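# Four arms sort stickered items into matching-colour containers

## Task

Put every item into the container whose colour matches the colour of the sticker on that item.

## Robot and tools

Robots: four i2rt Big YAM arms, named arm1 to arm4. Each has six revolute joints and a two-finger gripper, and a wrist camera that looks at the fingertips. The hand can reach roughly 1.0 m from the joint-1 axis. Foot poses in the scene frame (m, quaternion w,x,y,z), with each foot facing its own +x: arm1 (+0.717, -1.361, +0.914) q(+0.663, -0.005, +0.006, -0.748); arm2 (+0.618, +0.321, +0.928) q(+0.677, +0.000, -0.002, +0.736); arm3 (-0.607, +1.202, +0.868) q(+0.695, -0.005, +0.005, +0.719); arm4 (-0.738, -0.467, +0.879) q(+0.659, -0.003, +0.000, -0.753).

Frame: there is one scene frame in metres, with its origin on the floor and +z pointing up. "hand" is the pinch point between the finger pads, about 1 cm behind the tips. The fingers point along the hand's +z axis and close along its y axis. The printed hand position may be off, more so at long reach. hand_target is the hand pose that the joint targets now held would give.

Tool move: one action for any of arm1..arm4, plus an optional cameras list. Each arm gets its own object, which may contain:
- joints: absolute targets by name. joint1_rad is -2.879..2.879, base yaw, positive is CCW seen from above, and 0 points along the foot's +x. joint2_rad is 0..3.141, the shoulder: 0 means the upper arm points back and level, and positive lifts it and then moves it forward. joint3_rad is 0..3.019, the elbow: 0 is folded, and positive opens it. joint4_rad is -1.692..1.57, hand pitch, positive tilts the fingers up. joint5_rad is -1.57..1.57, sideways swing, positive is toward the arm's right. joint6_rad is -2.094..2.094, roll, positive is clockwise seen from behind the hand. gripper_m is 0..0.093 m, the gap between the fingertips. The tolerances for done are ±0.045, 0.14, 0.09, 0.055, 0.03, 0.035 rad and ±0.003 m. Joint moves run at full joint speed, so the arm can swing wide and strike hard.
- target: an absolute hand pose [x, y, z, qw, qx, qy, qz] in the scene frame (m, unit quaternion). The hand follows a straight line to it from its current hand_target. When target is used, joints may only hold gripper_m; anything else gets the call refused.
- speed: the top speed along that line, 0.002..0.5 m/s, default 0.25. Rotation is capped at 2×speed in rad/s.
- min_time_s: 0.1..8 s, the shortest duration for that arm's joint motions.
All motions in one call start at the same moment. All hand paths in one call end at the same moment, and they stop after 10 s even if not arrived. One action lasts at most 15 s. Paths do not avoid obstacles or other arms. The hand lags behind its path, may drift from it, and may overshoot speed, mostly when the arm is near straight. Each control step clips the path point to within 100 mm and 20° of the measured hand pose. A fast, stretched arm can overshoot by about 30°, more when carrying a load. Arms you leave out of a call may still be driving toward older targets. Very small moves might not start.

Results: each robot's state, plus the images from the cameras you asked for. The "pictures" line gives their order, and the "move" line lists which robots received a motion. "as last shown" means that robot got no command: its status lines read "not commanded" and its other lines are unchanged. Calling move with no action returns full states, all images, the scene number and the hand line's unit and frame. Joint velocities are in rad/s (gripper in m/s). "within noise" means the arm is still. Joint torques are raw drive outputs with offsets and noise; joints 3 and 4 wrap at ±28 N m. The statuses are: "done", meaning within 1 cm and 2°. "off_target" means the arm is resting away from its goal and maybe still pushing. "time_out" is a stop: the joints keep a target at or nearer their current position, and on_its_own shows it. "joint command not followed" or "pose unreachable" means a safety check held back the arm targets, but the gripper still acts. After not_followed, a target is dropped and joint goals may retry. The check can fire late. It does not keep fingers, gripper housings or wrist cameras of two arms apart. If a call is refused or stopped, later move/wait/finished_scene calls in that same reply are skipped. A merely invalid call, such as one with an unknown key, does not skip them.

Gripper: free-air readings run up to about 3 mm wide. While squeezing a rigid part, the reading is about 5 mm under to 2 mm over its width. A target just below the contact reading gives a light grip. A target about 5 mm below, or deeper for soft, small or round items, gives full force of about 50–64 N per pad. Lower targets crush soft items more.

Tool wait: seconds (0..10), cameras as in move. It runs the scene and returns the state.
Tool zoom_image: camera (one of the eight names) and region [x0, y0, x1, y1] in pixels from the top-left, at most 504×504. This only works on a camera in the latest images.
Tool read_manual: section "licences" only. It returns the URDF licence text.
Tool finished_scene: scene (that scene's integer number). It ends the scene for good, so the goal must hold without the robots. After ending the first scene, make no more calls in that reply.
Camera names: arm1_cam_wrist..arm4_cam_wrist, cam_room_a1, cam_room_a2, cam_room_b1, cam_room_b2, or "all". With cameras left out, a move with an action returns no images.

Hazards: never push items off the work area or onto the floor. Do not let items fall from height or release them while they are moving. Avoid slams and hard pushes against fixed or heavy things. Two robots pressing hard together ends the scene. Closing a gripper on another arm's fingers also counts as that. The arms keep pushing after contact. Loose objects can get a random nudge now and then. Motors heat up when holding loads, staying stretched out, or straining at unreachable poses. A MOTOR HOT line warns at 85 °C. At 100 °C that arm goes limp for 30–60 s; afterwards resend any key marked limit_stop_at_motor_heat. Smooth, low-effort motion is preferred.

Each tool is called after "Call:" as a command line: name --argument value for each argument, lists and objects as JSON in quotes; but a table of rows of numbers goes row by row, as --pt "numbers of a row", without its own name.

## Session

Call:
move --arm1 '{"joints":{"joint1_rad":1.69,"joint2_rad":0.65,"joint3_rad":1.43,"joint4_rad":-1.49,"joint5_rad":0,"joint6_rad":0},"min_time_s":3}' --arm2 '{"joints":{"joint1_rad":-1.65,"joint2_rad":0.65,"joint3_rad":1.43,"joint4_rad":-1.49,"joint5_rad":0,"joint6_rad":0},"min_time_s":3}' --arm3 '{"joints":{"joint1_rad":1.5,"joint2_rad":0.65,"joint3_rad":1.43,"joint4_rad":-1.49,"joint5_rad":0,"joint6_rad":0},"min_time_s":3}' --arm4 '{"joints":{"joint1_rad":-1.5,"joint2_rad":0.65,"joint3_rad":1.43,"joint4_rad":-1.49,"joint5_rad":0,"joint6_rad":0},"min_time_s":3}' --cameras '["all"]'

Scene clock: 3.57 s.
Joint torques (N m): arm1=[-1.26 4.19 14.19 2.11 -0.06 -0.07] | arm2=[0.21 1.49 12.08 3.02 0.12 -0.09] | arm3=[1.96 2.2 10.74 1.18 0.13 -0.12] | arm4=[0.56 2.67 6.91 0.8 0.18 0.16]
Motor temperatures (°C): arm1=[20 23 27 23 21 21 21] | arm2=[23 24 25 22 22 20 23] | arm3=[24 23 24 23 24 23 23] | arm4=[22 22 24 22 24 21 24]
Heat: arm1: hottest joint3_rad 27 °C; arm2: hottest joint3_rad 25 °C; arm3: hottest joint1_rad 24 °C; arm4: hottest joint3_rad 24 °C.
move: arm1 done; arm2 done; arm3 done; arm4 done
Joint velocities: within noise
arm1.joint_positions: joint1_rad=+1.682 joint2_rad=+0.639 joint3_rad=+1.375 joint4_rad=-1.509 joint5_rad=+0.001 joint6_rad=+0.008 gripper_m=+0.09397
arm1.joint_status: all done
arm1.hand: x=+0.9438 y=-1.3647 z=+1.4050 quat_wxyz=(-0.382, -0.009, -0.924, +0.000)
arm1.hand_target: x=+0.9464 y=-1.3629 z=+1.4312 quat_wxyz=(-0.410, -0.001, -0.912, -0.001)
arm1.hand_status: not commanded
arm2.joint_positions: joint1_rad=-1.645 joint2_rad=+0.639 joint3_rad=+1.395 joint4_rad=-1.510 joint5_rad=-0.003 joint6_rad=+0.015 gripper_m=+0.09397
arm2.joint_status: all done
arm2.hand: x=+0.8339 y=+0.3213 z=+1.4317 quat_wxyz=(-0.398, -0.002, -0.917, -0.008)
arm2.hand_target: x=+0.8381 y=+0.3197 z=+1.4492 quat_wxyz=(-0.418, +0.002, -0.908, -0.002)
arm2.hand_status: not commanded
arm3.joint_positions: joint1_rad=+1.490 joint2_rad=+0.641 joint3_rad=+1.395 joint4_rad=-1.482 joint5_rad=-0.003 joint6_rad=+0.007 gripper_m=+0.09397
arm3.joint_status: all done
arm3.hand: x=-0.8297 y=+1.2197 z=+1.3750 quat_wxyz=(-0.001, +0.912, -0.027, -0.408)
arm3.hand_target: x=-0.8286 y=+1.2180 z=+1.3878 quat_wxyz=(-0.001, +0.909, -0.019, -0.417)
arm3.hand_status: not commanded
arm4.joint_positions: joint1_rad=-1.497 joint2_rad=+0.641 joint3_rad=+1.432 joint4_rad=-1.478 joint5_rad=-0.003 joint6_rad=-0.014 gripper_m=+0.09397
arm4.joint_status: all done
arm4.hand: x=-0.9545 y=-0.4520 z=+1.4059 quat_wxyz=(+0.013, -0.903, +0.020, +0.430)
arm4.hand_target: x=-0.9563 y=-0.4507 z=+1.4008 quat_wxyz=(+0.011, -0.907, +0.029, +0.419)
arm4.hand_status: not commanded
pictures: arm1_cam_wrist, arm2_cam_wrist, arm3_cam_wrist, arm4_cam_wrist, cam_room_a1, cam_room_a2, cam_room_b1, cam_room_b2
Images, in order (width x height): arm1_cam_wrist 672x504, arm2_cam_wrist 672x504, arm3_cam_wrist 672x504, arm4_cam_wrist 672x504, cam_room_a1 672x504, cam_room_a2 672x504, cam_room_b1 672x504, cam_room_b2 672x504.

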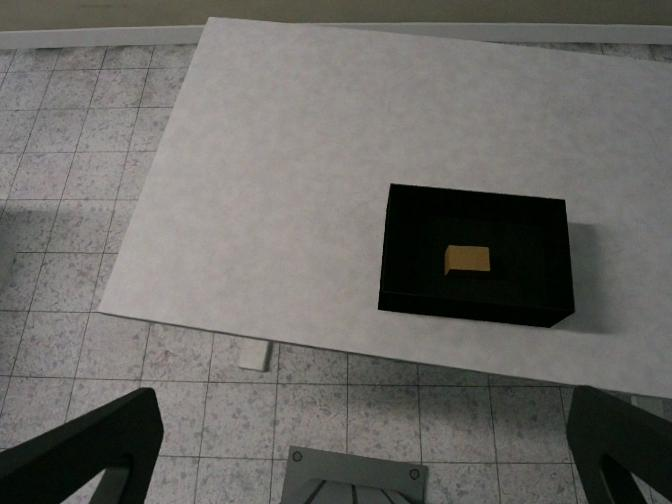

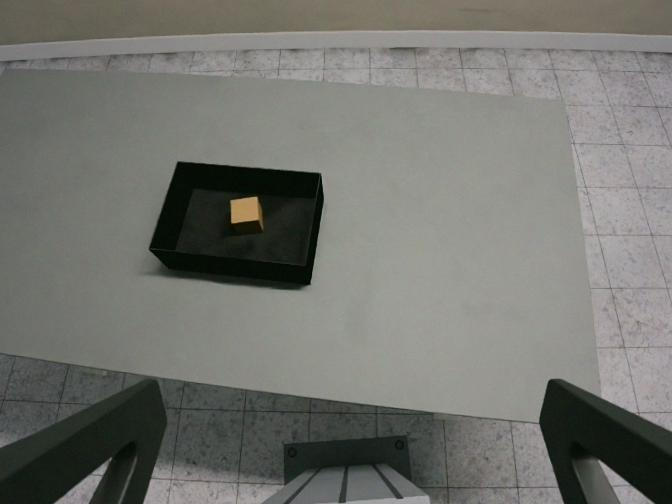

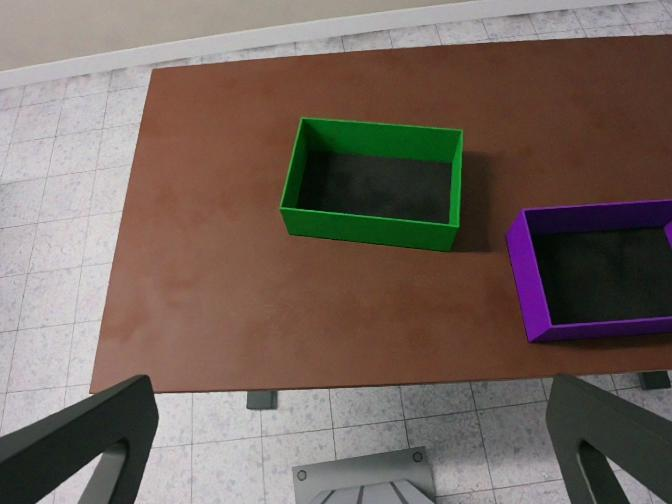

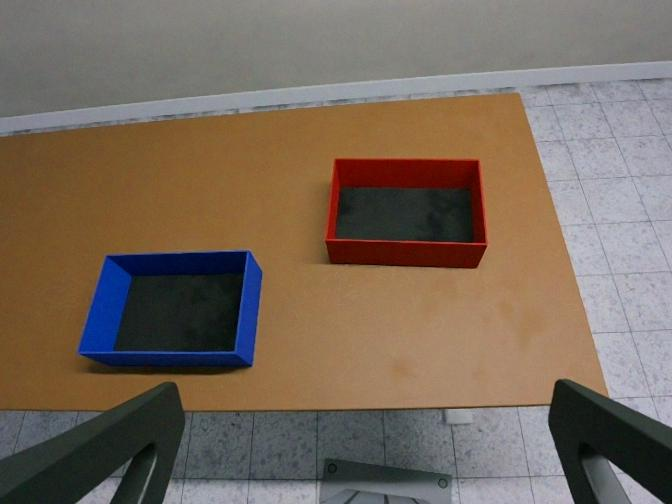

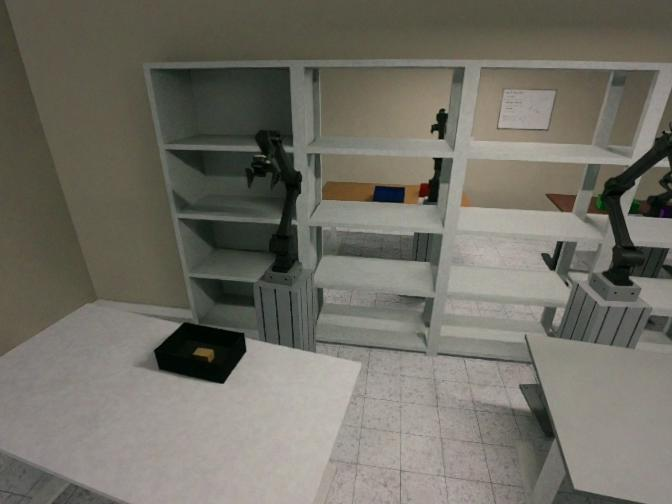

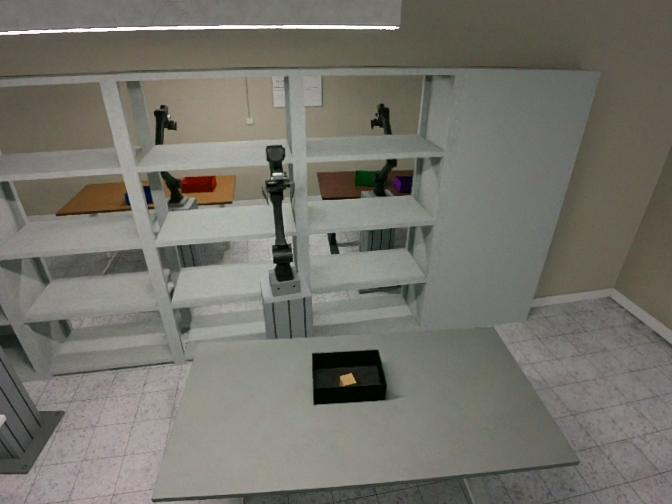

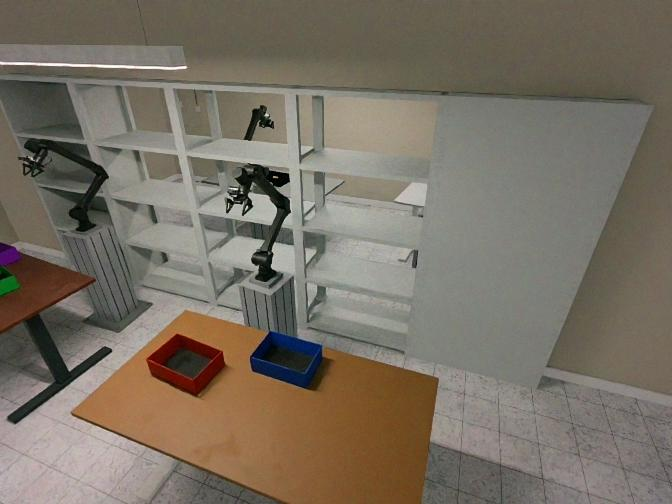

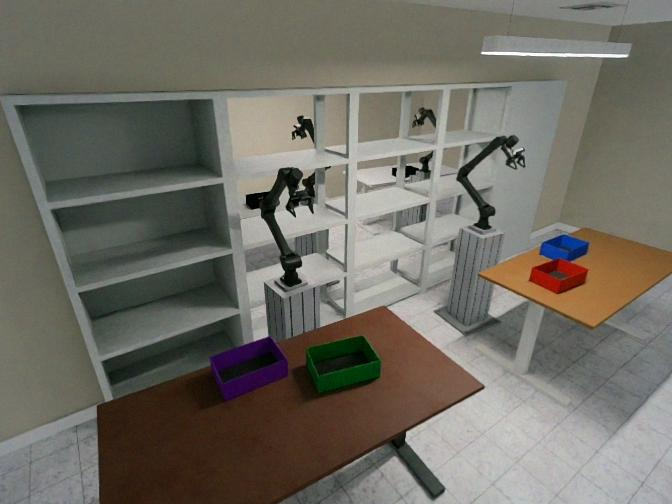

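Call:
zoom_image --camera "cam_room_a1" --region '[150, 315, 260, 395]'

Call:
zoom_image --camera "cam_room_a2" --region '[300, 340, 400, 415]'

Call:
zoom_image --camera "arm1_cam_wrist" --region '[370, 170, 590, 340]'

Call:
zoom_image --camera "arm2_cam_wrist" --region '[140, 150, 340, 300]'

Scaled by 4.582.

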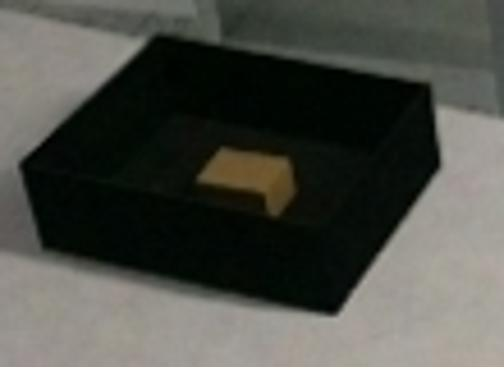

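Scaled by 5.040.

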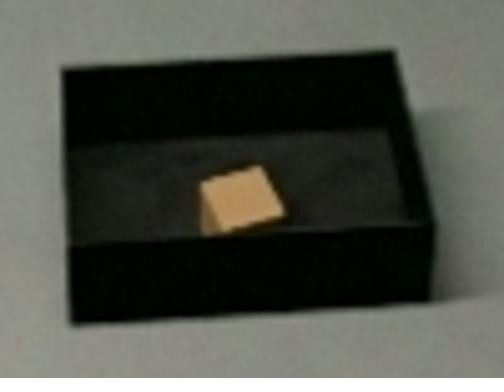

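Scaled by 2.291.

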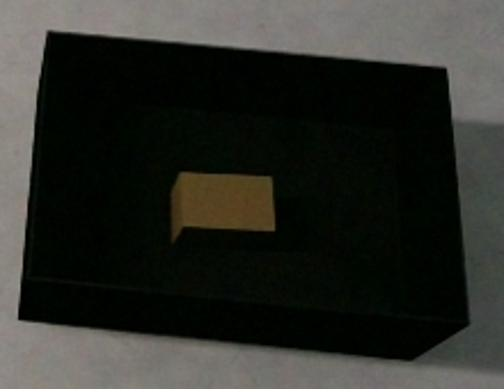

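Scaled by 2.520.

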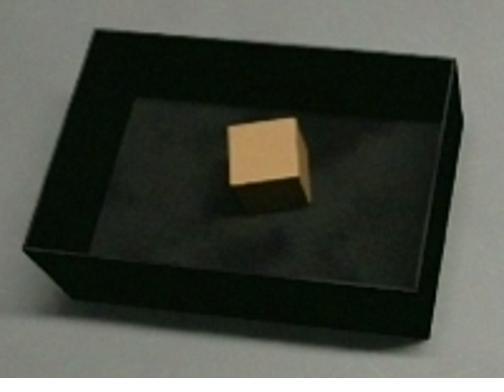

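Call:
move --arm1 '{"target":[1.25,-1.60,0.92,0,0.707,0.707,0],"speed":0.35}' --arm2 '{"target":[1.262,0.556,0.97,0.01,0,1,0],"speed":0.35}' --cameras '["arm1_cam_wrist","arm2_cam_wrist"]'

Scene clock: 32.30 s.
Joint torques (N m): arm1=[-2.32 -15.91 13.16 -0.1 0.04 0.12] | arm2=[1.44 -23.06 14.56 0.1 -0.14 0.22] | arm3=[1.96 2.14 10.77 1.17 0.12 -0.12] | arm4=[0.97 2.55 6.91 0.84 0.2 0.17]
Motor temperatures (°C): arm1=[20 23 30 23 21 21 21] | arm2=[23 24 29 23 22 20 23] | arm3=[24 23 26 23 24 23 23] | arm4=[22 22 27 22 24 21 24]
Heat: arm1: hottest joint3_rad 30 °C; arm2: hottest joint3_rad 29 °C; arm3: hottest joint3_rad 26 °C; arm4: hottest joint3_rad 27 °C.
move: arm1 off_target; arm2 off_target
Joint velocities: within noise
arm1.joint_positions: joint1_rad=+1.275 joint2_rad=+2.013 joint3_rad=+1.459 joint4_rad=-1.048 joint5_rad=-0.003 joint6_rad=+1.140 gripper_m=+0.09398
arm1.joint_status: not commanded
arm1.hand: x=+1.2314 y=-1.5880 z=+0.9004 quat_wxyz=(+0.022, -0.702, -0.712, +0.009)
arm1.hand_target: x=+1.2491 y=-1.5995 z=+0.9205 quat_wxyz=(+0.000, -0.707, -0.707, +0.000)
arm1.hand_status: off_target (0.030 m and 2.8 deg from the pose sent, 0.620 m and 97.5 deg at the start)
arm2.joint_positions: joint1_rad=-1.311 joint2_rad=+2.225 joint3_rad=+1.936 joint4_rad=-1.286 joint5_rad=+0.013 joint6_rad=+0.338 gripper_m=+0.09397
arm2.joint_status: not commanded
arm2.hand: x=+1.2507 y=+0.5448 z=+0.9629 quat_wxyz=(-0.001, +0.003, -1.000, +0.005)
arm2.hand_target: x=+1.2613 y=+0.5559 z=+0.9702 quat_wxyz=(-0.011, +0.000, -1.000, +0.000)
arm2.hand_status: off_target (0.017 m and 1.2 deg from the pose sent, 0.672 m and 45.8 deg at the start)
arm3, arm4: as last shown
arm4.hand: x=-0.9545 y=-0.4520 z=+1.4059 quat_wxyz=(+0.013, -0.903, +0.021, +0.430)
Images, in order (width x height): arm1_cam_wrist 672x504, arm2_cam_wrist 672x504.

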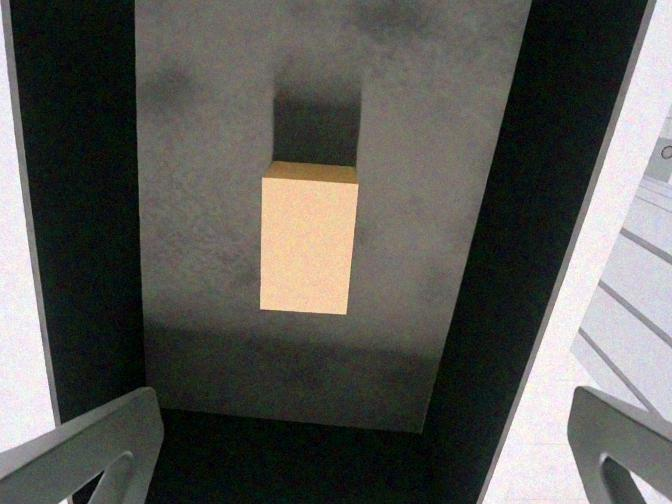

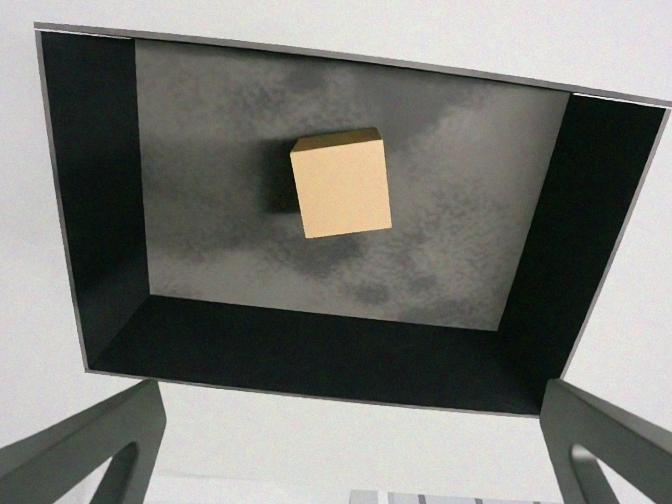

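Call:
move --arm1 '{"target":[1.258,-1.586,0.80,0,0.7254,0.6884,0],"speed":0.2,"joints":{"gripper_m":0.075}}' --arm2 '{"target":[1.275,0.554,0.835,0.012,-0.074,0.997,0],"speed":0.2,"joints":{"gripper_m":0.082}}' --cameras '["arm1_cam_wrist","arm2_cam_wrist"]'

Scene clock: 53.07 s.
Joint torques (N m): arm1=[-0.97 -16.91 8.32 0.73 0.06 0.08] | arm2=[0.62 -24.18 10.58 1.26 -0.13 -0.08] | arm3=[1.9 2.08 10.73 1.16 0.13 -0.12] | arm4=[0.44 2.9 6.94 0.76 0.18 0.16]
Motor temperatures (°C): arm1=[20 25 31 23 21 21 21] | arm2=[23 25 33 22 22 20 23] | arm3=[24 23 27 23 24 23 23] | arm4=[22 22 28 22 24 21 24]
Heat: arm1: hottest joint3_rad 31 °C; arm2: hottest joint3_rad 33 °C; arm3: hottest joint3_rad 27 °C; arm4: hottest joint3_rad 28 °C.
move: arm1 done; arm2 done
Joint velocities: within noise
arm1.joint_positions: joint1_rad=+1.288 joint2_rad=+2.196 joint3_rad=+1.459 joint4_rad=-0.837 joint5_rad=-0.003 joint6_rad=+1.220 gripper_m=+0.07506
arm1.joint_status: all done
arm1.hand: x=+1.2493 y=-1.5882 z=+0.7981 quat_wxyz=(+0.009, -0.726, -0.688, +0.004)
arm1.hand_target: x=+1.2579 y=-1.5859 z=+0.8002 quat_wxyz=(+0.000, -0.725, -0.688, +0.000)
arm1.hand_status: done (0.009 m and 1.1 deg from the pose sent, 0.104 m and 4.7 deg at the start)
arm2.joint_positions: joint1_rad=-1.311 joint2_rad=+2.405 joint3_rad=+1.936 joint4_rad=-1.088 joint5_rad=+0.012 joint6_rad=+0.211 gripper_m=+0.08209
arm2.joint_status: all done
arm2.hand: x=+1.2705 y=+0.5523 z=+0.8442 quat_wxyz=(-0.009, +0.067, -0.998, +0.002)
arm2.hand_target: x=+1.2747 y=+0.5540 z=+0.8350 quat_wxyz=(-0.012, +0.074, -0.997, +0.000)
arm2.hand_status: done (0.010 m and 0.9 deg from the pose sent, 0.130 m and 8.3 deg at the start)
arm3, arm4: as last shown
Images, in order (width x height): arm1_cam_wrist 672x504, arm2_cam_wrist 672x504.

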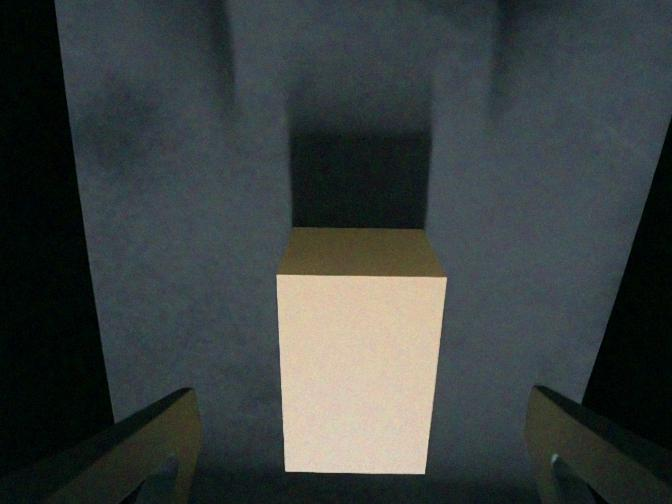

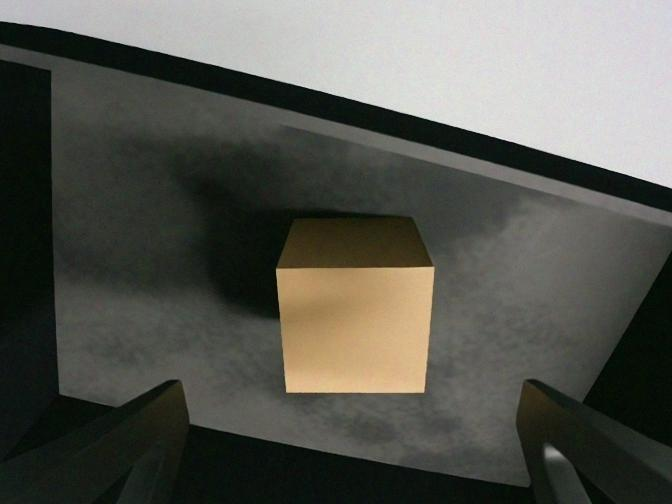

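Call:
move --arm1 '{"target":[1.258,-1.578,0.728,0,0.7254,0.6884,0],"speed":0.15}' --arm2 '{"target":[1.271,0.5535,0.774,0.012,-0.074,0.997,0],"speed":0.15}' --cameras '["arm1_cam_wrist","arm2_cam_wrist"]'

Scene clock: 68.07 s.
Joint torques (N m): arm1=[-0.91 -16.38 7.61 0.5 0.07 0.11] | arm2=[0.79 -23.47 8.65 1.28 -0.14 -0.07] | arm3=[1.96 2.32 10.74 1.17 0.12 -0.12] | arm4=[0.44 2.96 6.94 0.91 0.16 0.2]
Motor temperatures (°C): arm1=[20 25 31 23 21 21 21] | arm2=[23 26 33 22 22 20 23] | arm3=[24 23 27 23 24 23 23] | arm4=[22 22 28 22 24 21 24]
Heat: arm1: hottest joint3_rad 31 °C; arm2: hottest joint3_rad 33 °C; arm3: hottest joint3_rad 27 °C; arm4: hottest joint3_rad 28 °C.
move: arm1 done; arm2 off_target
Joint velocities: within noise
arm1.joint_positions: joint1_rad=+1.298 joint2_rad=+2.316 joint3_rad=+1.459 joint4_rad=-0.707 joint5_rad=-0.003 joint6_rad=+1.235 gripper_m=+0.07505
arm1.joint_status: not commanded
arm1.hand: x=+1.2505 y=-1.5824 z=+0.7312 quat_wxyz=(+0.004, -0.727, -0.687, +0.002)
arm1.hand_target: x=+1.2578 y=-1.5780 z=+0.7282 quat_wxyz=(+0.000, -0.725, -0.688, +0.000)
arm1.hand_status: done (0.009 m and 0.6 deg from the pose sent, 0.071 m and 1.1 deg at the start)
arm2.joint_positions: joint1_rad=-1.311 joint2_rad=+2.476 joint3_rad=+1.936 joint4_rad=-0.987 joint5_rad=+0.012 joint6_rad=+0.210 gripper_m=+0.08209
arm2.joint_status: not commanded
arm2.hand: x=+1.2779 y=+0.5551 z=+0.7968 quat_wxyz=(-0.024, +0.067, -0.997, -0.002)
arm2.hand_target: x=+1.2704 y=+0.5534 z=+0.7746 quat_wxyz=(-0.012, +0.074, -0.997, +0.000)
arm2.hand_status: off_target (0.024 m and 1.6 deg from the pose sent, 0.070 m and 0.9 deg at the start)
arm3, arm4: as last shown
Images, in order (width x height): arm1_cam_wrist 672x504, arm2_cam_wrist 672x504.

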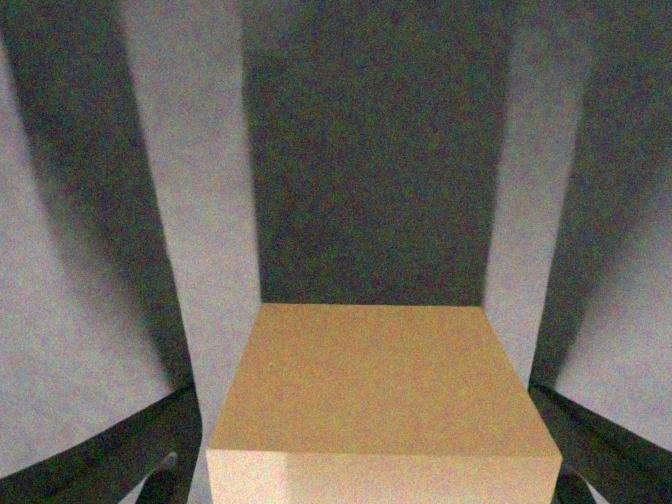

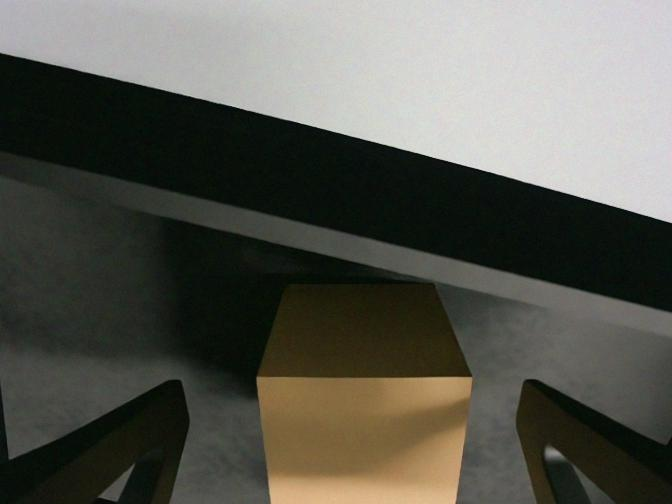

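Call:
move --arm1 '{"joints":{"gripper_m":0.04}}' --arm2 '{"target":[1.262,0.548,0.88,0,0.35,0.937,0],"speed":0.25,"joints":{"gripper_m":0.072}}'

Call:
move --arm1 '{"target":[1.1,-1.45,1.15,0,0.5,0.866,0],"speed":0.3}' --arm2 '{"target":[1.260,0.540,0.84,0,0.653,0.757,0],"speed":0.25}' --cameras '["arm1_cam_wrist","arm2_cam_wrist"]'

Scene clock: 91.43 s.
Joint torques (N m): arm1=[-0.85 -15.74 7.65 0.65 0.05 0.13] | arm2=[0.5 -27.05 9.03 0.13 -0.09 0.22] | arm3=[1.85 2.14 10.74 1.17 0.12 -0.11] | arm4=[0.32 2.55 6.86 0.8 0.18 0.21]
Motor temperatures (°C): arm1=[20 26 30 23 21 21 21] | arm2=[23 28 31 22 22 20 23] | arm3=[24 23 28 23 24 23 23] | arm4=[22 22 29 22 24 21 24]
Heat: arm1: hottest joint3_rad 30 °C; arm2: hottest joint3_rad 31 °C; arm3: hottest joint3_rad 28 °C; arm4: hottest joint3_rad 29 °C.
move: arm1 off_target; arm2 done
Joint velocities: within noise
arm1.joint_positions: joint1_rad=+1.298 joint2_rad=+2.316 joint3_rad=+1.459 joint4_rad=-0.707 joint5_rad=-0.003 joint6_rad=+1.235 gripper_m=+0.04394
arm1.joint_status: gripper_m off_target (ended at +0.04398, target +0.04000)
arm1.hand: x=+1.2505 y=-1.5824 z=+0.7312 quat_wxyz=(+0.004, -0.727, -0.687, +0.002)
arm1.hand_target: x=+1.2578 y=-1.5780 z=+0.7282 quat_wxyz=(+0.000, -0.725, -0.688, +0.000)
arm1.hand_status: not commanded
arm2.joint_positions: joint1_rad=-1.311 joint2_rad=+2.357 joint3_rad=+1.930 joint4_rad=-1.140 joint5_rad=+0.006 joint6_rad=+1.040 gripper_m=+0.07210
arm2.joint_status: all done
arm2.hand: x=+1.2644 y=+0.5512 z=+0.8737 quat_wxyz=(-0.003, -0.341, -0.940, -0.001)
arm2.hand_target: x=+1.2620 y=+0.5482 z=+0.8799 quat_wxyz=(+0.000, -0.350, -0.937, +0.000)
arm2.hand_status: done (0.007 m and 1.2 deg from the pose sent, 0.085 m and 48.7 deg at the start)
arm3, arm4: as last shown
pictures: none

Scene clock: 93.83 s.
Joint torques (N m): arm1=[-0.79 -6.95 14.86 -0.1 0.12 -0.04] | arm2=[0.03 -23.12 8.24 1.21 -0.06 0.22] | arm3=[1.96 2.26 10.76 1.16 0.12 -0.11] | arm4=[0.09 2.78 6.84 0.73 0.18 0.18]
Motor temperatures (°C): arm1=[20 26 30 23 21 21 21] | arm2=[23 28 31 22 22 20 23] | arm3=[24 23 28 23 24 23 23] | arm4=[22 22 29 22 24 21 24]
Heat: arm1: hottest joint3_rad 30 °C; arm2: hottest joint3_rad 31 °C; arm3: hottest joint3_rad 28 °C; arm4: hottest joint3_rad 29 °C.
move: arm1 off_target; arm2 off_target
Joint velocities: within noise
arm1.joint_positions: joint1_rad=+1.455 joint2_rad=+1.343 joint3_rad=+1.230 joint4_rad=-1.480 joint5_rad=-0.002 joint6_rad=+0.826 gripper_m=+0.04395
arm1.joint_status: not commanded
arm1.hand: x=+1.0868 y=-1.4496 z=+1.1317 quat_wxyz=(+0.018, -0.507, -0.862, +0.005)
arm1.hand_target: x=+1.0993 y=-1.4498 z=+1.1500 quat_wxyz=(+0.000, -0.500, -0.866, +0.000)
arm1.hand_status: off_target (0.023 m and 2.4 deg from the pose sent, 0.464 m and 33.3 deg at the start)
arm2.joint_positions: joint1_rad=-1.316 joint2_rad=+2.357 joint3_rad=+1.896 joint4_rad=-1.087 joint5_rad=+0.006 joint6_rad=+1.739 gripper_m=+0.07210
arm2.joint_status: not commanded
arm2.hand: x=+1.2651 y=+0.5479 z=+0.8622 quat_wxyz=(-0.008, -0.644, -0.765, -0.010)
arm2.hand_target: x=+1.2595 y=+0.5399 z=+0.8404 quat_wxyz=(+0.000, -0.653, -0.757, +0.000)
arm2.hand_status: off_target (0.024 m and 2.0 deg from the pose sent, 0.036 m and 41.7 deg at the start)
arm3, arm4: as last shown
Images, in order (width x height): arm1_cam_wrist 672x504, arm2_cam_wrist 672x504.

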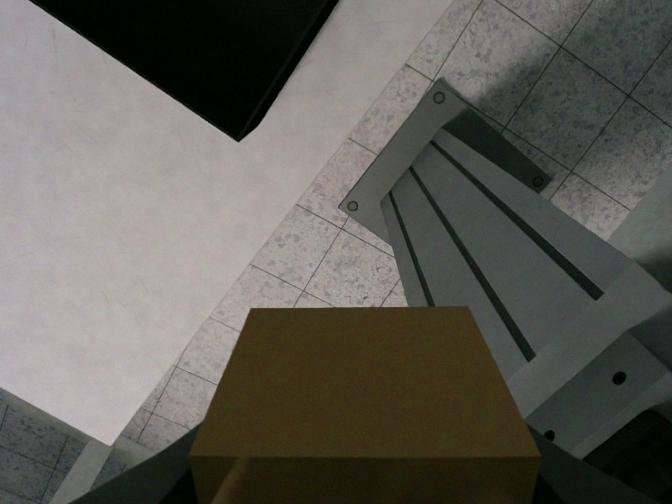

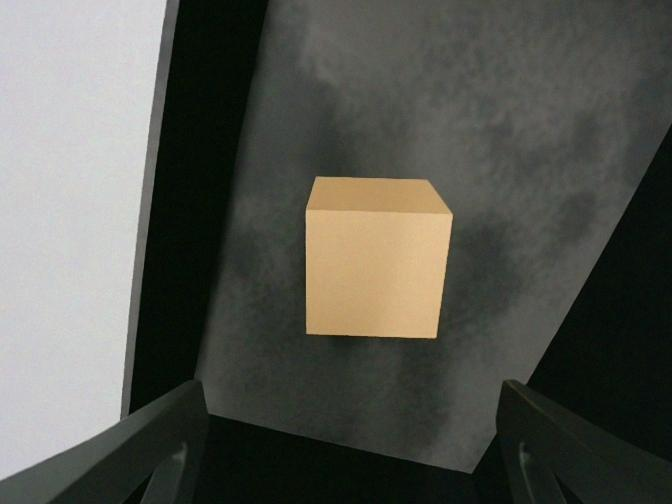

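Call:
move --arm2 '{"target":[1.2535,0.530,0.753,0,0.659,0.752,0],"speed":0.15}' --arm1 '{"joints":{"joint1_rad":-2.1,"joint2_rad":0.5,"joint3_rad":1.0,"joint4_rad":-0.5,"joint5_rad":0,"joint6_rad":0},"min_time_s":4}' --arm3 '{"joints":{"joint1_rad":-2.2,"joint2_rad":0.6,"joint3_rad":1.39,"joint4_rad":-0.8,"joint5_rad":0,"joint6_rad":0},"min_time_s":4}' --arm4 '{"joints":{"joint1_rad":1.1,"joint2_rad":0.63,"joint3_rad":1.44,"joint4_rad":-0.8,"joint5_rad":0,"joint6_rad":0},"min_time_s":4}' --cameras '["arm2_cam_wrist","arm4_cam_wrist"]'

Scene clock: 106.60 s.
Joint torques (N m): arm1=[-1.73 2.96 10.77 2.69 -0.07 -0.06] | arm2=[0.03 -23.18 8.44 1.14 -0.06 0.21] | arm3=[0.62 1.14 7.38 2.61 0.02 -0.12] | arm4=[1.08 0.5 7.91 2.11 0.14 0.19]
Motor temperatures (°C): arm1=[20 26 31 23 21 21 22] | arm2=[23 28 30 22 22 20 23] | arm3=[24 23 28 23 24 23 23] | arm4=[22 22 29 22 24 21 24]
Heat: arm1: hottest joint3_rad 31 °C; arm2: hottest joint3_rad 30 °C; arm3: hottest joint3_rad 28 °C; arm4: hottest joint3_rad 29 °C.
move: arm1 done; arm2 off_target; arm3 done; arm4 done
Joint velocities: within noise
arm1.joint_positions: joint1_rad=-2.094 joint2_rad=+0.504 joint3_rad=+0.997 joint4_rad=-0.522 joint5_rad=+0.001 joint6_rad=+0.009 gripper_m=+0.04397
arm1.joint_status: all done
arm1.hand: x=+0.4802 y=-1.1770 z=+1.4648 quat_wxyz=(+0.217, -0.674, +0.231, +0.667)
arm1.hand_target: x=+0.4831 y=-1.1770 z=+1.4730 quat_wxyz=(+0.225, -0.664, +0.227, +0.676)
arm1.hand_status: not commanded
arm2.joint_positions: joint1_rad=-1.327 joint2_rad=+2.473 joint3_rad=+1.846 joint4_rad=-0.933 joint5_rad=+0.006 joint6_rad=+1.743 gripper_m=+0.07210
arm2.joint_status: not commanded
arm2.hand: x=+1.2560 y=+0.5365 z=+0.7701 quat_wxyz=(-0.005, -0.650, -0.760, -0.005)
arm2.hand_target: x=+1.2530 y=+0.5299 z=+0.7533 quat_wxyz=(+0.000, -0.659, -0.752, +0.000)
arm2.hand_status: off_target (0.018 m and 1.6 deg from the pose sent, 0.111 m and 2.7 deg at the start)
arm3.joint_positions: joint1_rad=-2.189 joint2_rad=+0.609 joint3_rad=+1.395 joint4_rad=-0.819 joint5_rad=+0.000 joint6_rad=+0.007 gripper_m=+0.09400
arm3.joint_status: all done
arm3.hand: x=-0.3846 y=+1.0636 z=+1.5349 quat_wxyz=(-0.669, -0.204, -0.686, +0.203)
arm3.hand_target: x=-0.3889 y=+1.0630 z=+1.5389 quat_wxyz=(-0.674, -0.204, -0.678, +0.211)
arm3.hand_status: not commanded
arm4.joint_positions: joint1_rad=+1.097 joint2_rad=+0.641 joint3_rad=+1.432 joint4_rad=-0.821 joint5_rad=-0.001 joint6_rad=-0.013 gripper_m=+0.09398
arm4.joint_status: all done
arm4.hand: x=-0.5088 y=-0.6216 z=+1.5542 quat_wxyz=(-0.662, -0.208, -0.687, +0.214)
arm4.hand_target: x=-0.5150 y=-0.6164 z=+1.5662 quat_wxyz=(-0.677, -0.207, -0.673, +0.213)
arm4.hand_status: not commanded
Images, in order (width x height): arm2_cam_wrist 672x504, arm4_cam_wrist 672x504.

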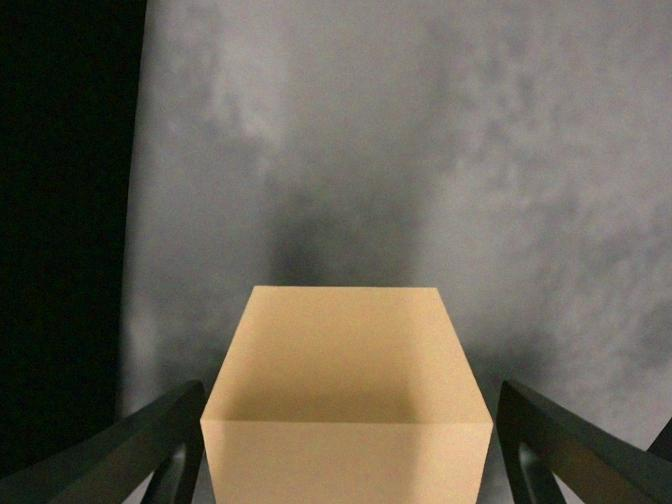

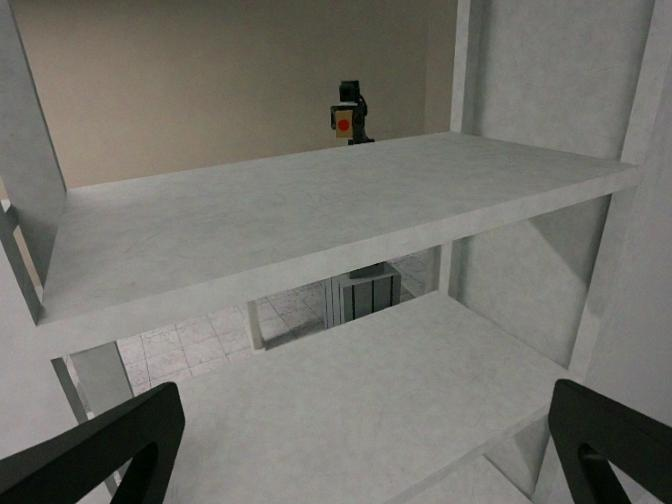

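Call:
move --arm2 '{"joints":{"gripper_m":0.044}}' --arm1 '{"target":[0.41,-1.057,1.16,0.0873,-0.737,0.097,0.663],"speed":0.3}' --arm4 '{"target":[-0.38,-0.70,1.12,0.690,0.153,0.690,-0.153],"speed":0.25}'

Call:
move --arm2 '{"target":[1.0,0.45,1.15,0,0.5,0.866,0],"speed":0.3}' --arm1 '{"target":[0.0,-0.95,1.10,0.089,-0.725,0.0954,0.676],"speed":0.25}'

Call:
move --arm2 '{"joints":{"joint1_rad":0.6,"joint2_rad":0.465,"joint3_rad":1.0,"joint4_rad":-0.55,"joint5_rad":0,"joint6_rad":0},"min_time_s":4}' --arm1 '{"target":[0.0,-0.95,1.07,0.089,-0.725,0.0954,0.676],"speed":0.06}' --arm3 '{"target":[-0.36,1.02,1.12,0.674,0.2126,0.674,-0.2126],"speed":0.25}' --cameras '["arm2_cam_wrist","arm3_cam_wrist","arm4_cam_wrist"]'

Call:
zoom_image --camera "arm4_cam_wrist" --region '[350, 90, 510, 250]'

Scene clock: 121.43 s.
Joint torques (N m): arm1=[-2.02 -3.49 10.33 2.37 -0.14 -0.06] | arm2=[0.09 -23.3 8.43 1.07 -0.05 0.21] | arm3=[0.56 1.14 7.39 2.61 0.02 -0.12] | arm4=[-0.15 -5.77 7.71 2.24 -0.06 0.17]
Motor temperatures (°C): arm1=[20 25 32 23 21 21 22] | arm2=[23 28 30 22 22 20 23] | arm3=[24 23 28 23 24 23 23] | arm4=[22 22 30 22 24 21 24]
Heat: arm1: hottest joint3_rad 32 °C; arm2: hottest joint3_rad 30 °C; arm3: hottest joint3_rad 28 °C; arm4: hottest joint3_rad 30 °C.
move: arm1 off_target; arm2 off_target; arm4 done
Joint velocities: within noise
arm1.joint_positions: joint1_rad=-2.502 joint2_rad=+1.120 joint3_rad=+0.475 joint4_rad=+0.438 joint5_rad=-0.790 joint6_rad=-0.118 gripper_m=+0.04397
arm1.joint_status: not commanded
arm1.hand: x=+0.4079 y=-1.0615 z=+1.1507 quat_wxyz=(+0.072, -0.744, +0.106, +0.656)
arm1.hand_target: x=+0.4101 y=-1.0571 z=+1.1599 quat_wxyz=(+0.087, -0.737, +0.097, +0.663)
arm1.hand_status: off_target (0.011 m and 2.3 deg from the pose sent, 0.335 m and 22.6 deg at the start)
arm2.joint_positions: joint1_rad=-1.327 joint2_rad=+2.473 joint3_rad=+1.846 joint4_rad=-0.933 joint5_rad=+0.006 joint6_rad=+1.745 gripper_m=+0.05303
arm2.joint_status: gripper_m off_target (ended at +0.05306, target +0.04400)
arm2.hand: x=+1.2562 y=+0.5366 z=+0.7701 quat_wxyz=(-0.005, -0.651, -0.759, -0.005)
arm2.hand_target: x=+1.2530 y=+0.5299 z=+0.7533 quat_wxyz=(+0.000, -0.659, -0.752, +0.000)
arm2.hand_status: not commanded
arm3: as last shown
arm4.joint_positions: joint1_rad=+1.035 joint2_rad=+1.062 joint3_rad=+0.331 joint4_rad=+0.704 joint5_rad=-0.237 joint6_rad=-0.008 gripper_m=+0.09398
arm4.joint_status: not commanded
arm4.hand: x=-0.3790 y=-0.6972 z=+1.1109 quat_wxyz=(-0.680, -0.151, -0.701, +0.152)
arm4.hand_target: x=-0.3800 y=-0.7000 z=+1.1199 quat_wxyz=(-0.690, -0.153, -0.691, +0.153)
arm4.hand_status: done (0.010 m and 1.7 deg from the pose sent, 0.460 m and 9.9 deg at the start)
pictures: none

Scene clock: 123.87 s.
Joint torques (N m): arm1=[-1.2 -17.44 15.28 1.52 0.05 0.14] | arm2=[0.85 -11.63 10.76 0.16 -0.07 -0.08] | arm3=[0.62 0.97 7.34 2.61 0.03 -0.11] | arm4=[-0.09 -5.71 7.87 2.14 -0.05 0.2]
Motor temperatures (°C): arm1=[20 25 33 23 21 21 22] | arm2=[23 28 30 22 22 20 23] | arm3=[24 23 28 23 24 23 23] | arm4=[22 22 30 22 24 21 24]
Heat: arm1: hottest joint3_rad 33 °C; arm2: hottest joint3_rad 30 °C; arm3: hottest joint3_rad 28 °C; arm4: hottest joint3_rad 30 °C.
move: arm1 off_target; arm2 done
Joint velocities: within noise
arm1.joint_positions: joint1_rad=-2.039 joint2_rad=+2.111 joint3_rad=+1.433 joint4_rad=+0.540 joint5_rad=-0.323 joint6_rad=-0.038 gripper_m=+0.04397
arm1.joint_status: not commanded
arm1.hand: x=+0.0163 y=-0.9572 z=+1.0734 quat_wxyz=(+0.085, -0.740, +0.101, +0.660)
arm1.hand_target: x=+0.0023 y=-0.9512 z=+1.1006 quat_wxyz=(+0.089, -0.725, +0.095, +0.676)
arm1.hand_status: off_target (0.032 m and 2.7 deg from the pose sent, 0.426 m and 3.9 deg at the start)
arm2.joint_positions: joint1_rad=-1.327 joint2_rad=+1.395 joint3_rad=+1.277 joint4_rad=-1.439 joint5_rad=+0.006 joint6_rad=+1.392 gripper_m=+0.05303
arm2.joint_status: not commanded
arm2.hand: x=+1.0015 y=+0.4490 z=+1.1518 quat_wxyz=(-0.007, -0.508, -0.862, -0.005)
arm2.hand_target: x=+1.0000 y=+0.4500 z=+1.1500 quat_wxyz=(+0.000, -0.500, -0.866, +0.000)
arm2.hand_status: done (0.003 m and 1.4 deg from the pose sent, 0.466 m and 21.2 deg at the start)
arm3, arm4: as last shown
pictures: none

Scene clock: 128.47 s.
Joint torques (N m): arm1=[-0.91 -17.26 14.06 2.61 0.03 0.13] | arm2=[1.14 -0.09 9.98 3.64 -0.08 -0.06] | arm3=[0.15 2.02 10.17 2.62 -0.08 -0.03] | arm4=[0.21 -5.66 7.82 2.24 -0.03 0.18]
Motor temperatures (°C): arm1=[20 25 33 23 21 21 22] | arm2=[23 28 30 22 22 20 23] | arm3=[24 23 28 23 24 23 23] | arm4=[22 22 30 22 24 21 24]
Heat: arm1: hottest joint3_rad 33 °C; arm2: hottest joint3_rad 30 °C; arm3: hottest joint3_rad 28 °C; arm4: hottest joint3_rad 30 °C.
move: arm1 off_target; arm2 done; arm3 done
Joint velocities: within noise
arm1.joint_positions: joint1_rad=-2.039 joint2_rad=+2.151 joint3_rad=+1.433 joint4_rad=+0.568 joint5_rad=-0.323 joint6_rad=-0.038 gripper_m=+0.04397
arm1.joint_status: not commanded
arm1.hand: x=+0.0150 y=-0.9565 z=+1.0489 quat_wxyz=(+0.083, -0.743, +0.102, +0.656)
arm1.hand_target: x=+0.0019 y=-0.9510 z=+1.0704 quat_wxyz=(+0.089, -0.725, +0.095, +0.676)
arm1.hand_status: off_target (0.027 m and 3.3 deg from the pose sent, 0.018 m and 2.7 deg at the start)
arm2.joint_positions: joint1_rad=+0.596 joint2_rad=+0.472 joint3_rad=+1.010 joint4_rad=-0.575 joint5_rad=+0.001 joint6_rad=+0.015 gripper_m=+0.05305
arm2.joint_status: all done
arm2.hand: x=+0.4340 y=+0.5459 z=+1.4782 quat_wxyz=(-0.296, +0.648, -0.314, -0.628)
arm2.hand_target: x=+0.4336 y=+0.5443 z=+1.4806 quat_wxyz=(-0.302, +0.644, -0.304, -0.634)
arm2.hand_status: not commanded
arm3.joint_positions: joint1_rad=-2.273 joint2_rad=+0.322 joint3_rad=+0.156 joint4_rad=+0.141 joint5_rad=-0.069 joint6_rad=+0.007 gripper_m=+0.09400
arm3.joint_status: not commanded
arm3.hand: x=-0.3580 y=+1.0239 z=+1.1159 quat_wxyz=(-0.670, -0.209, -0.681, +0.208)
arm3.hand_target: x=-0.3600 y=+1.0201 z=+1.1201 quat_wxyz=(-0.674, -0.213, -0.674, +0.213)
arm3.hand_status: done (0.006 m and 1.2 deg from the pose sent, 0.418 m and 2.1 deg at the start)
arm4: as last shown
Images, in order (width x height): arm2_cam_wrist 672x504, arm3_cam_wrist 672x504, arm4_cam_wrist 672x504.

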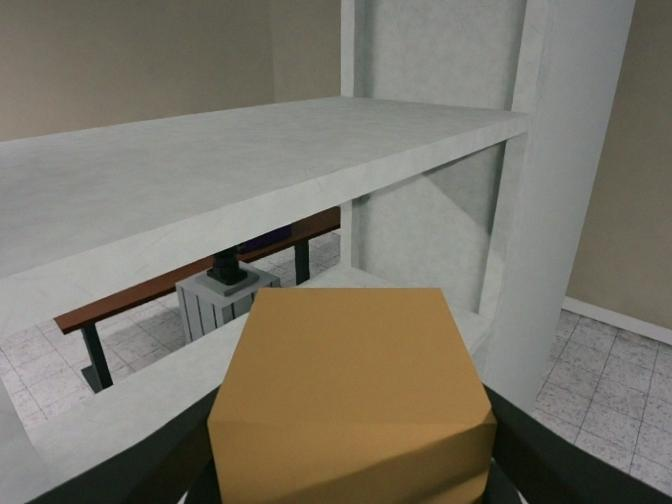

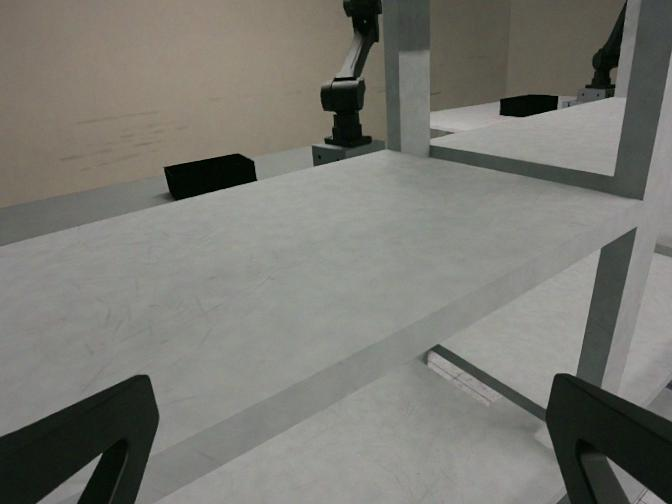

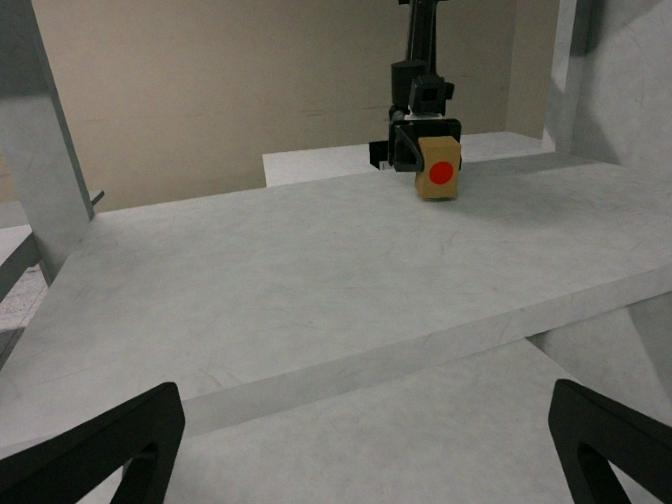

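Scaled by 3.150.

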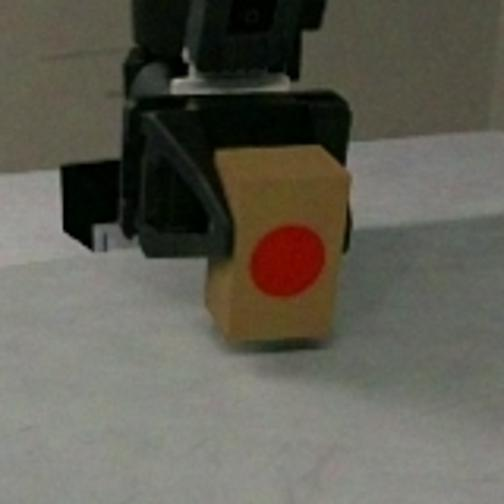

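Call:
move --arm1 '{"target":[0.0,-0.95,1.054,0.089,-0.725,0.0954,0.676],"speed":0.06}' --arm2 '{"target":[0.40,0.77,1.16,0.0873,-0.737,0.097,0.663],"speed":0.3}'

Call:
move --arm1 '{"target":[0.0,-0.95,1.042,0.089,-0.725,0.0954,0.676],"speed":0.06}' --arm2 '{"target":[0.02,0.87,1.075,0.089,-0.725,0.0954,0.676],"speed":0.25}' --cameras '["arm3_cam_wrist","arm4_cam_wrist"]'

Call:
zoom_image --camera "arm4_cam_wrist" --region '[350, 90, 510, 250]'

Call:
zoom_image --camera "arm3_cam_wrist" --region '[170, 120, 340, 290]'

Scene clock: 136.47 s.
Joint torques (N m): arm1=[-1.38 -16.73 13.86 2.47 0.01 0.09] | arm2=[0.15 -12.69 13.3 2.96 -0.55 -0.07] | arm3=[0.21 2.08 10.18 2.63 -0.08 -0.02] | arm4=[0.09 -5.54 7.77 2.13 -0.07 0.2]
Motor temperatures (°C): arm1=[20 25 33 23 21 21 22] | arm2=[23 27 30 23 22 20 23] | arm3=[24 23 28 24 24 23 23] | arm4=[22 22 30 22 24 21 24]
Heat: arm1: hottest joint3_rad 33 °C; arm2: hottest joint3_rad 30 °C; arm3: hottest joint3_rad 28 °C; arm4: hottest joint3_rad 30 °C.
move: arm1 off_target; arm2 off_target
Joint velocities: within noise
arm1.joint_positions: joint1_rad=-2.039 joint2_rad=+2.175 joint3_rad=+1.433 joint4_rad=+0.599 joint5_rad=-0.323 joint6_rad=-0.038 gripper_m=+0.04397
arm1.joint_status: not commanded
arm1.hand: x=+0.0142 y=-0.9560 z=+1.0374 quat_wxyz=(+0.084, -0.741, +0.101, +0.658)
arm1.hand_target: x=+0.0015 y=-0.9508 z=+1.0543 quat_wxyz=(+0.089, -0.725, +0.095, +0.676)
arm1.hand_status: off_target (0.023 m and 2.9 deg from the pose sent, 0.017 m and 3.3 deg at the start)
arm2.joint_positions: joint1_rad=+0.047 joint2_rad=+1.455 joint3_rad=+0.698 joint4_rad=+0.403 joint5_rad=-1.167 joint6_rad=-0.235 gripper_m=+0.05305
arm2.joint_status: not commanded
arm2.hand: x=+0.3997 y=+0.7522 z=+1.1316 quat_wxyz=(-0.053, +0.743, -0.128, -0.655)
arm2.hand_target: x=+0.4005 y=+0.7682 z=+1.1600 quat_wxyz=(-0.087, +0.737, -0.097, -0.663)
arm2.hand_status: off_target (0.034 m and 5.4 deg from the pose sent, 0.391 m and 36.4 deg at the start)
arm3, arm4: as last shown
pictures: none

Scene clock: 138.73 s.
Joint torques (N m): arm1=[-2.32 -15.79 13.57 2.3 0.02 0.03] | arm2=[0.38 -20.95 14.42 1.98 0.06 0.22] | arm3=[0.09 1.9 10.14 2.62 -0.08 -0.02] | arm4=[0.21 -5.54 7.61 2.1 -0.06 0.16]
Motor temperatures (°C): arm1=[20 25 34 23 21 21 22] | arm2=[23 27 31 23 22 20 24] | arm3=[24 23 28 24 24 23 23] | arm4=[22 22 30 22 24 21 24]
Heat: arm1: hottest joint3_rad 34 °C; arm2: hottest joint3_rad 31 °C; arm3: hottest joint3_rad 28 °C; arm4: hottest joint3_rad 30 °C.
move: arm1 off_target; arm2 off_target
Joint velocities: within noise
arm1.joint_positions: joint1_rad=-2.039 joint2_rad=+2.185 joint3_rad=+1.433 joint4_rad=+0.628 joint5_rad=-0.323 joint6_rad=-0.035 gripper_m=+0.04397
arm1.joint_status: not commanded
arm1.hand: x=+0.0136 y=-0.9556 z=+1.0365 quat_wxyz=(+0.086, -0.735, +0.100, +0.665)
arm1.hand_target: x=+0.0011 y=-0.9505 z=+1.0420 quat_wxyz=(+0.089, -0.725, +0.095, +0.676)
arm1.hand_status: off_target (0.016 m and 1.9 deg from the pose sent, 0.016 m and 2.9 deg at the start)
arm2.joint_positions: joint1_rad=+0.626 joint2_rad=+2.143 joint3_rad=+1.429 joint4_rad=+0.608 joint5_rad=-0.605 joint6_rad=-0.059 gripper_m=+0.05305
arm2.joint_status: not commanded
arm2.hand: x=+0.0288 y=+0.8543 z=+1.0679 quat_wxyz=(-0.086, +0.732, -0.092, -0.670)
arm2.hand_target: x=+0.0212 y=+0.8689 z=+1.0752 quat_wxyz=(-0.089, +0.725, -0.095, -0.676)
arm2.hand_status: off_target (0.019 m and 1.1 deg from the pose sent, 0.402 m and 6.4 deg at the start)
arm3, arm4: as last shown
Images, in order (width x height): arm3_cam_wrist 672x504, arm4_cam_wrist 672x504.

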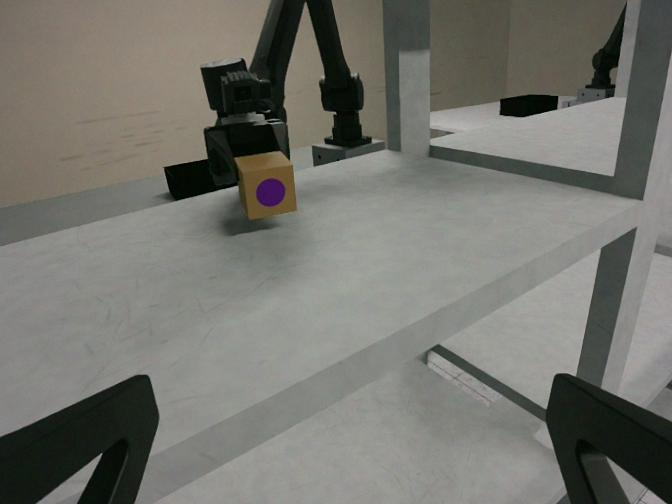

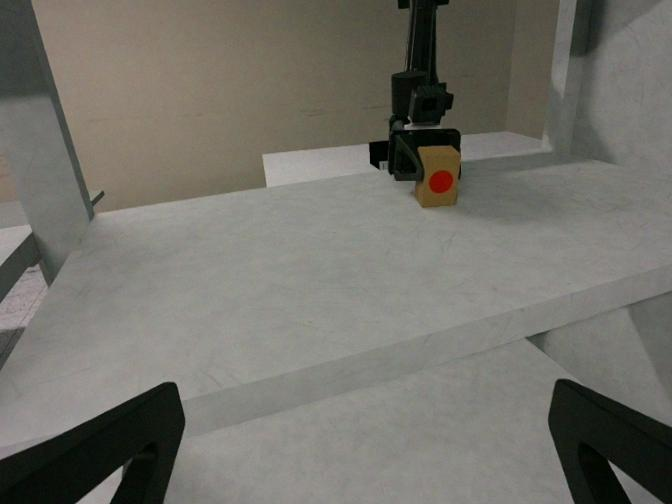

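Scaled by 3.150.

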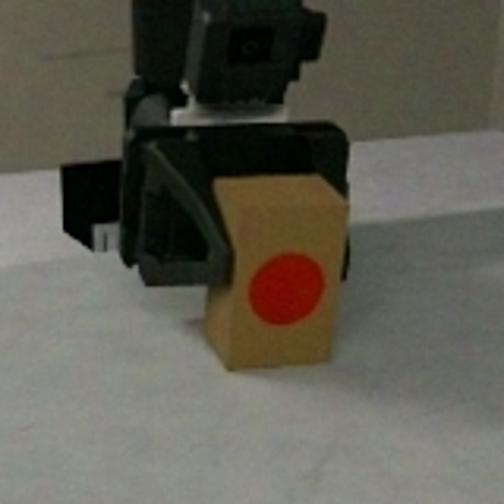

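Scaled by 2.965.

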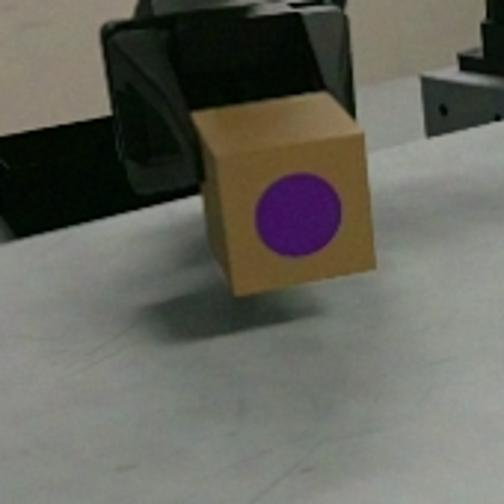

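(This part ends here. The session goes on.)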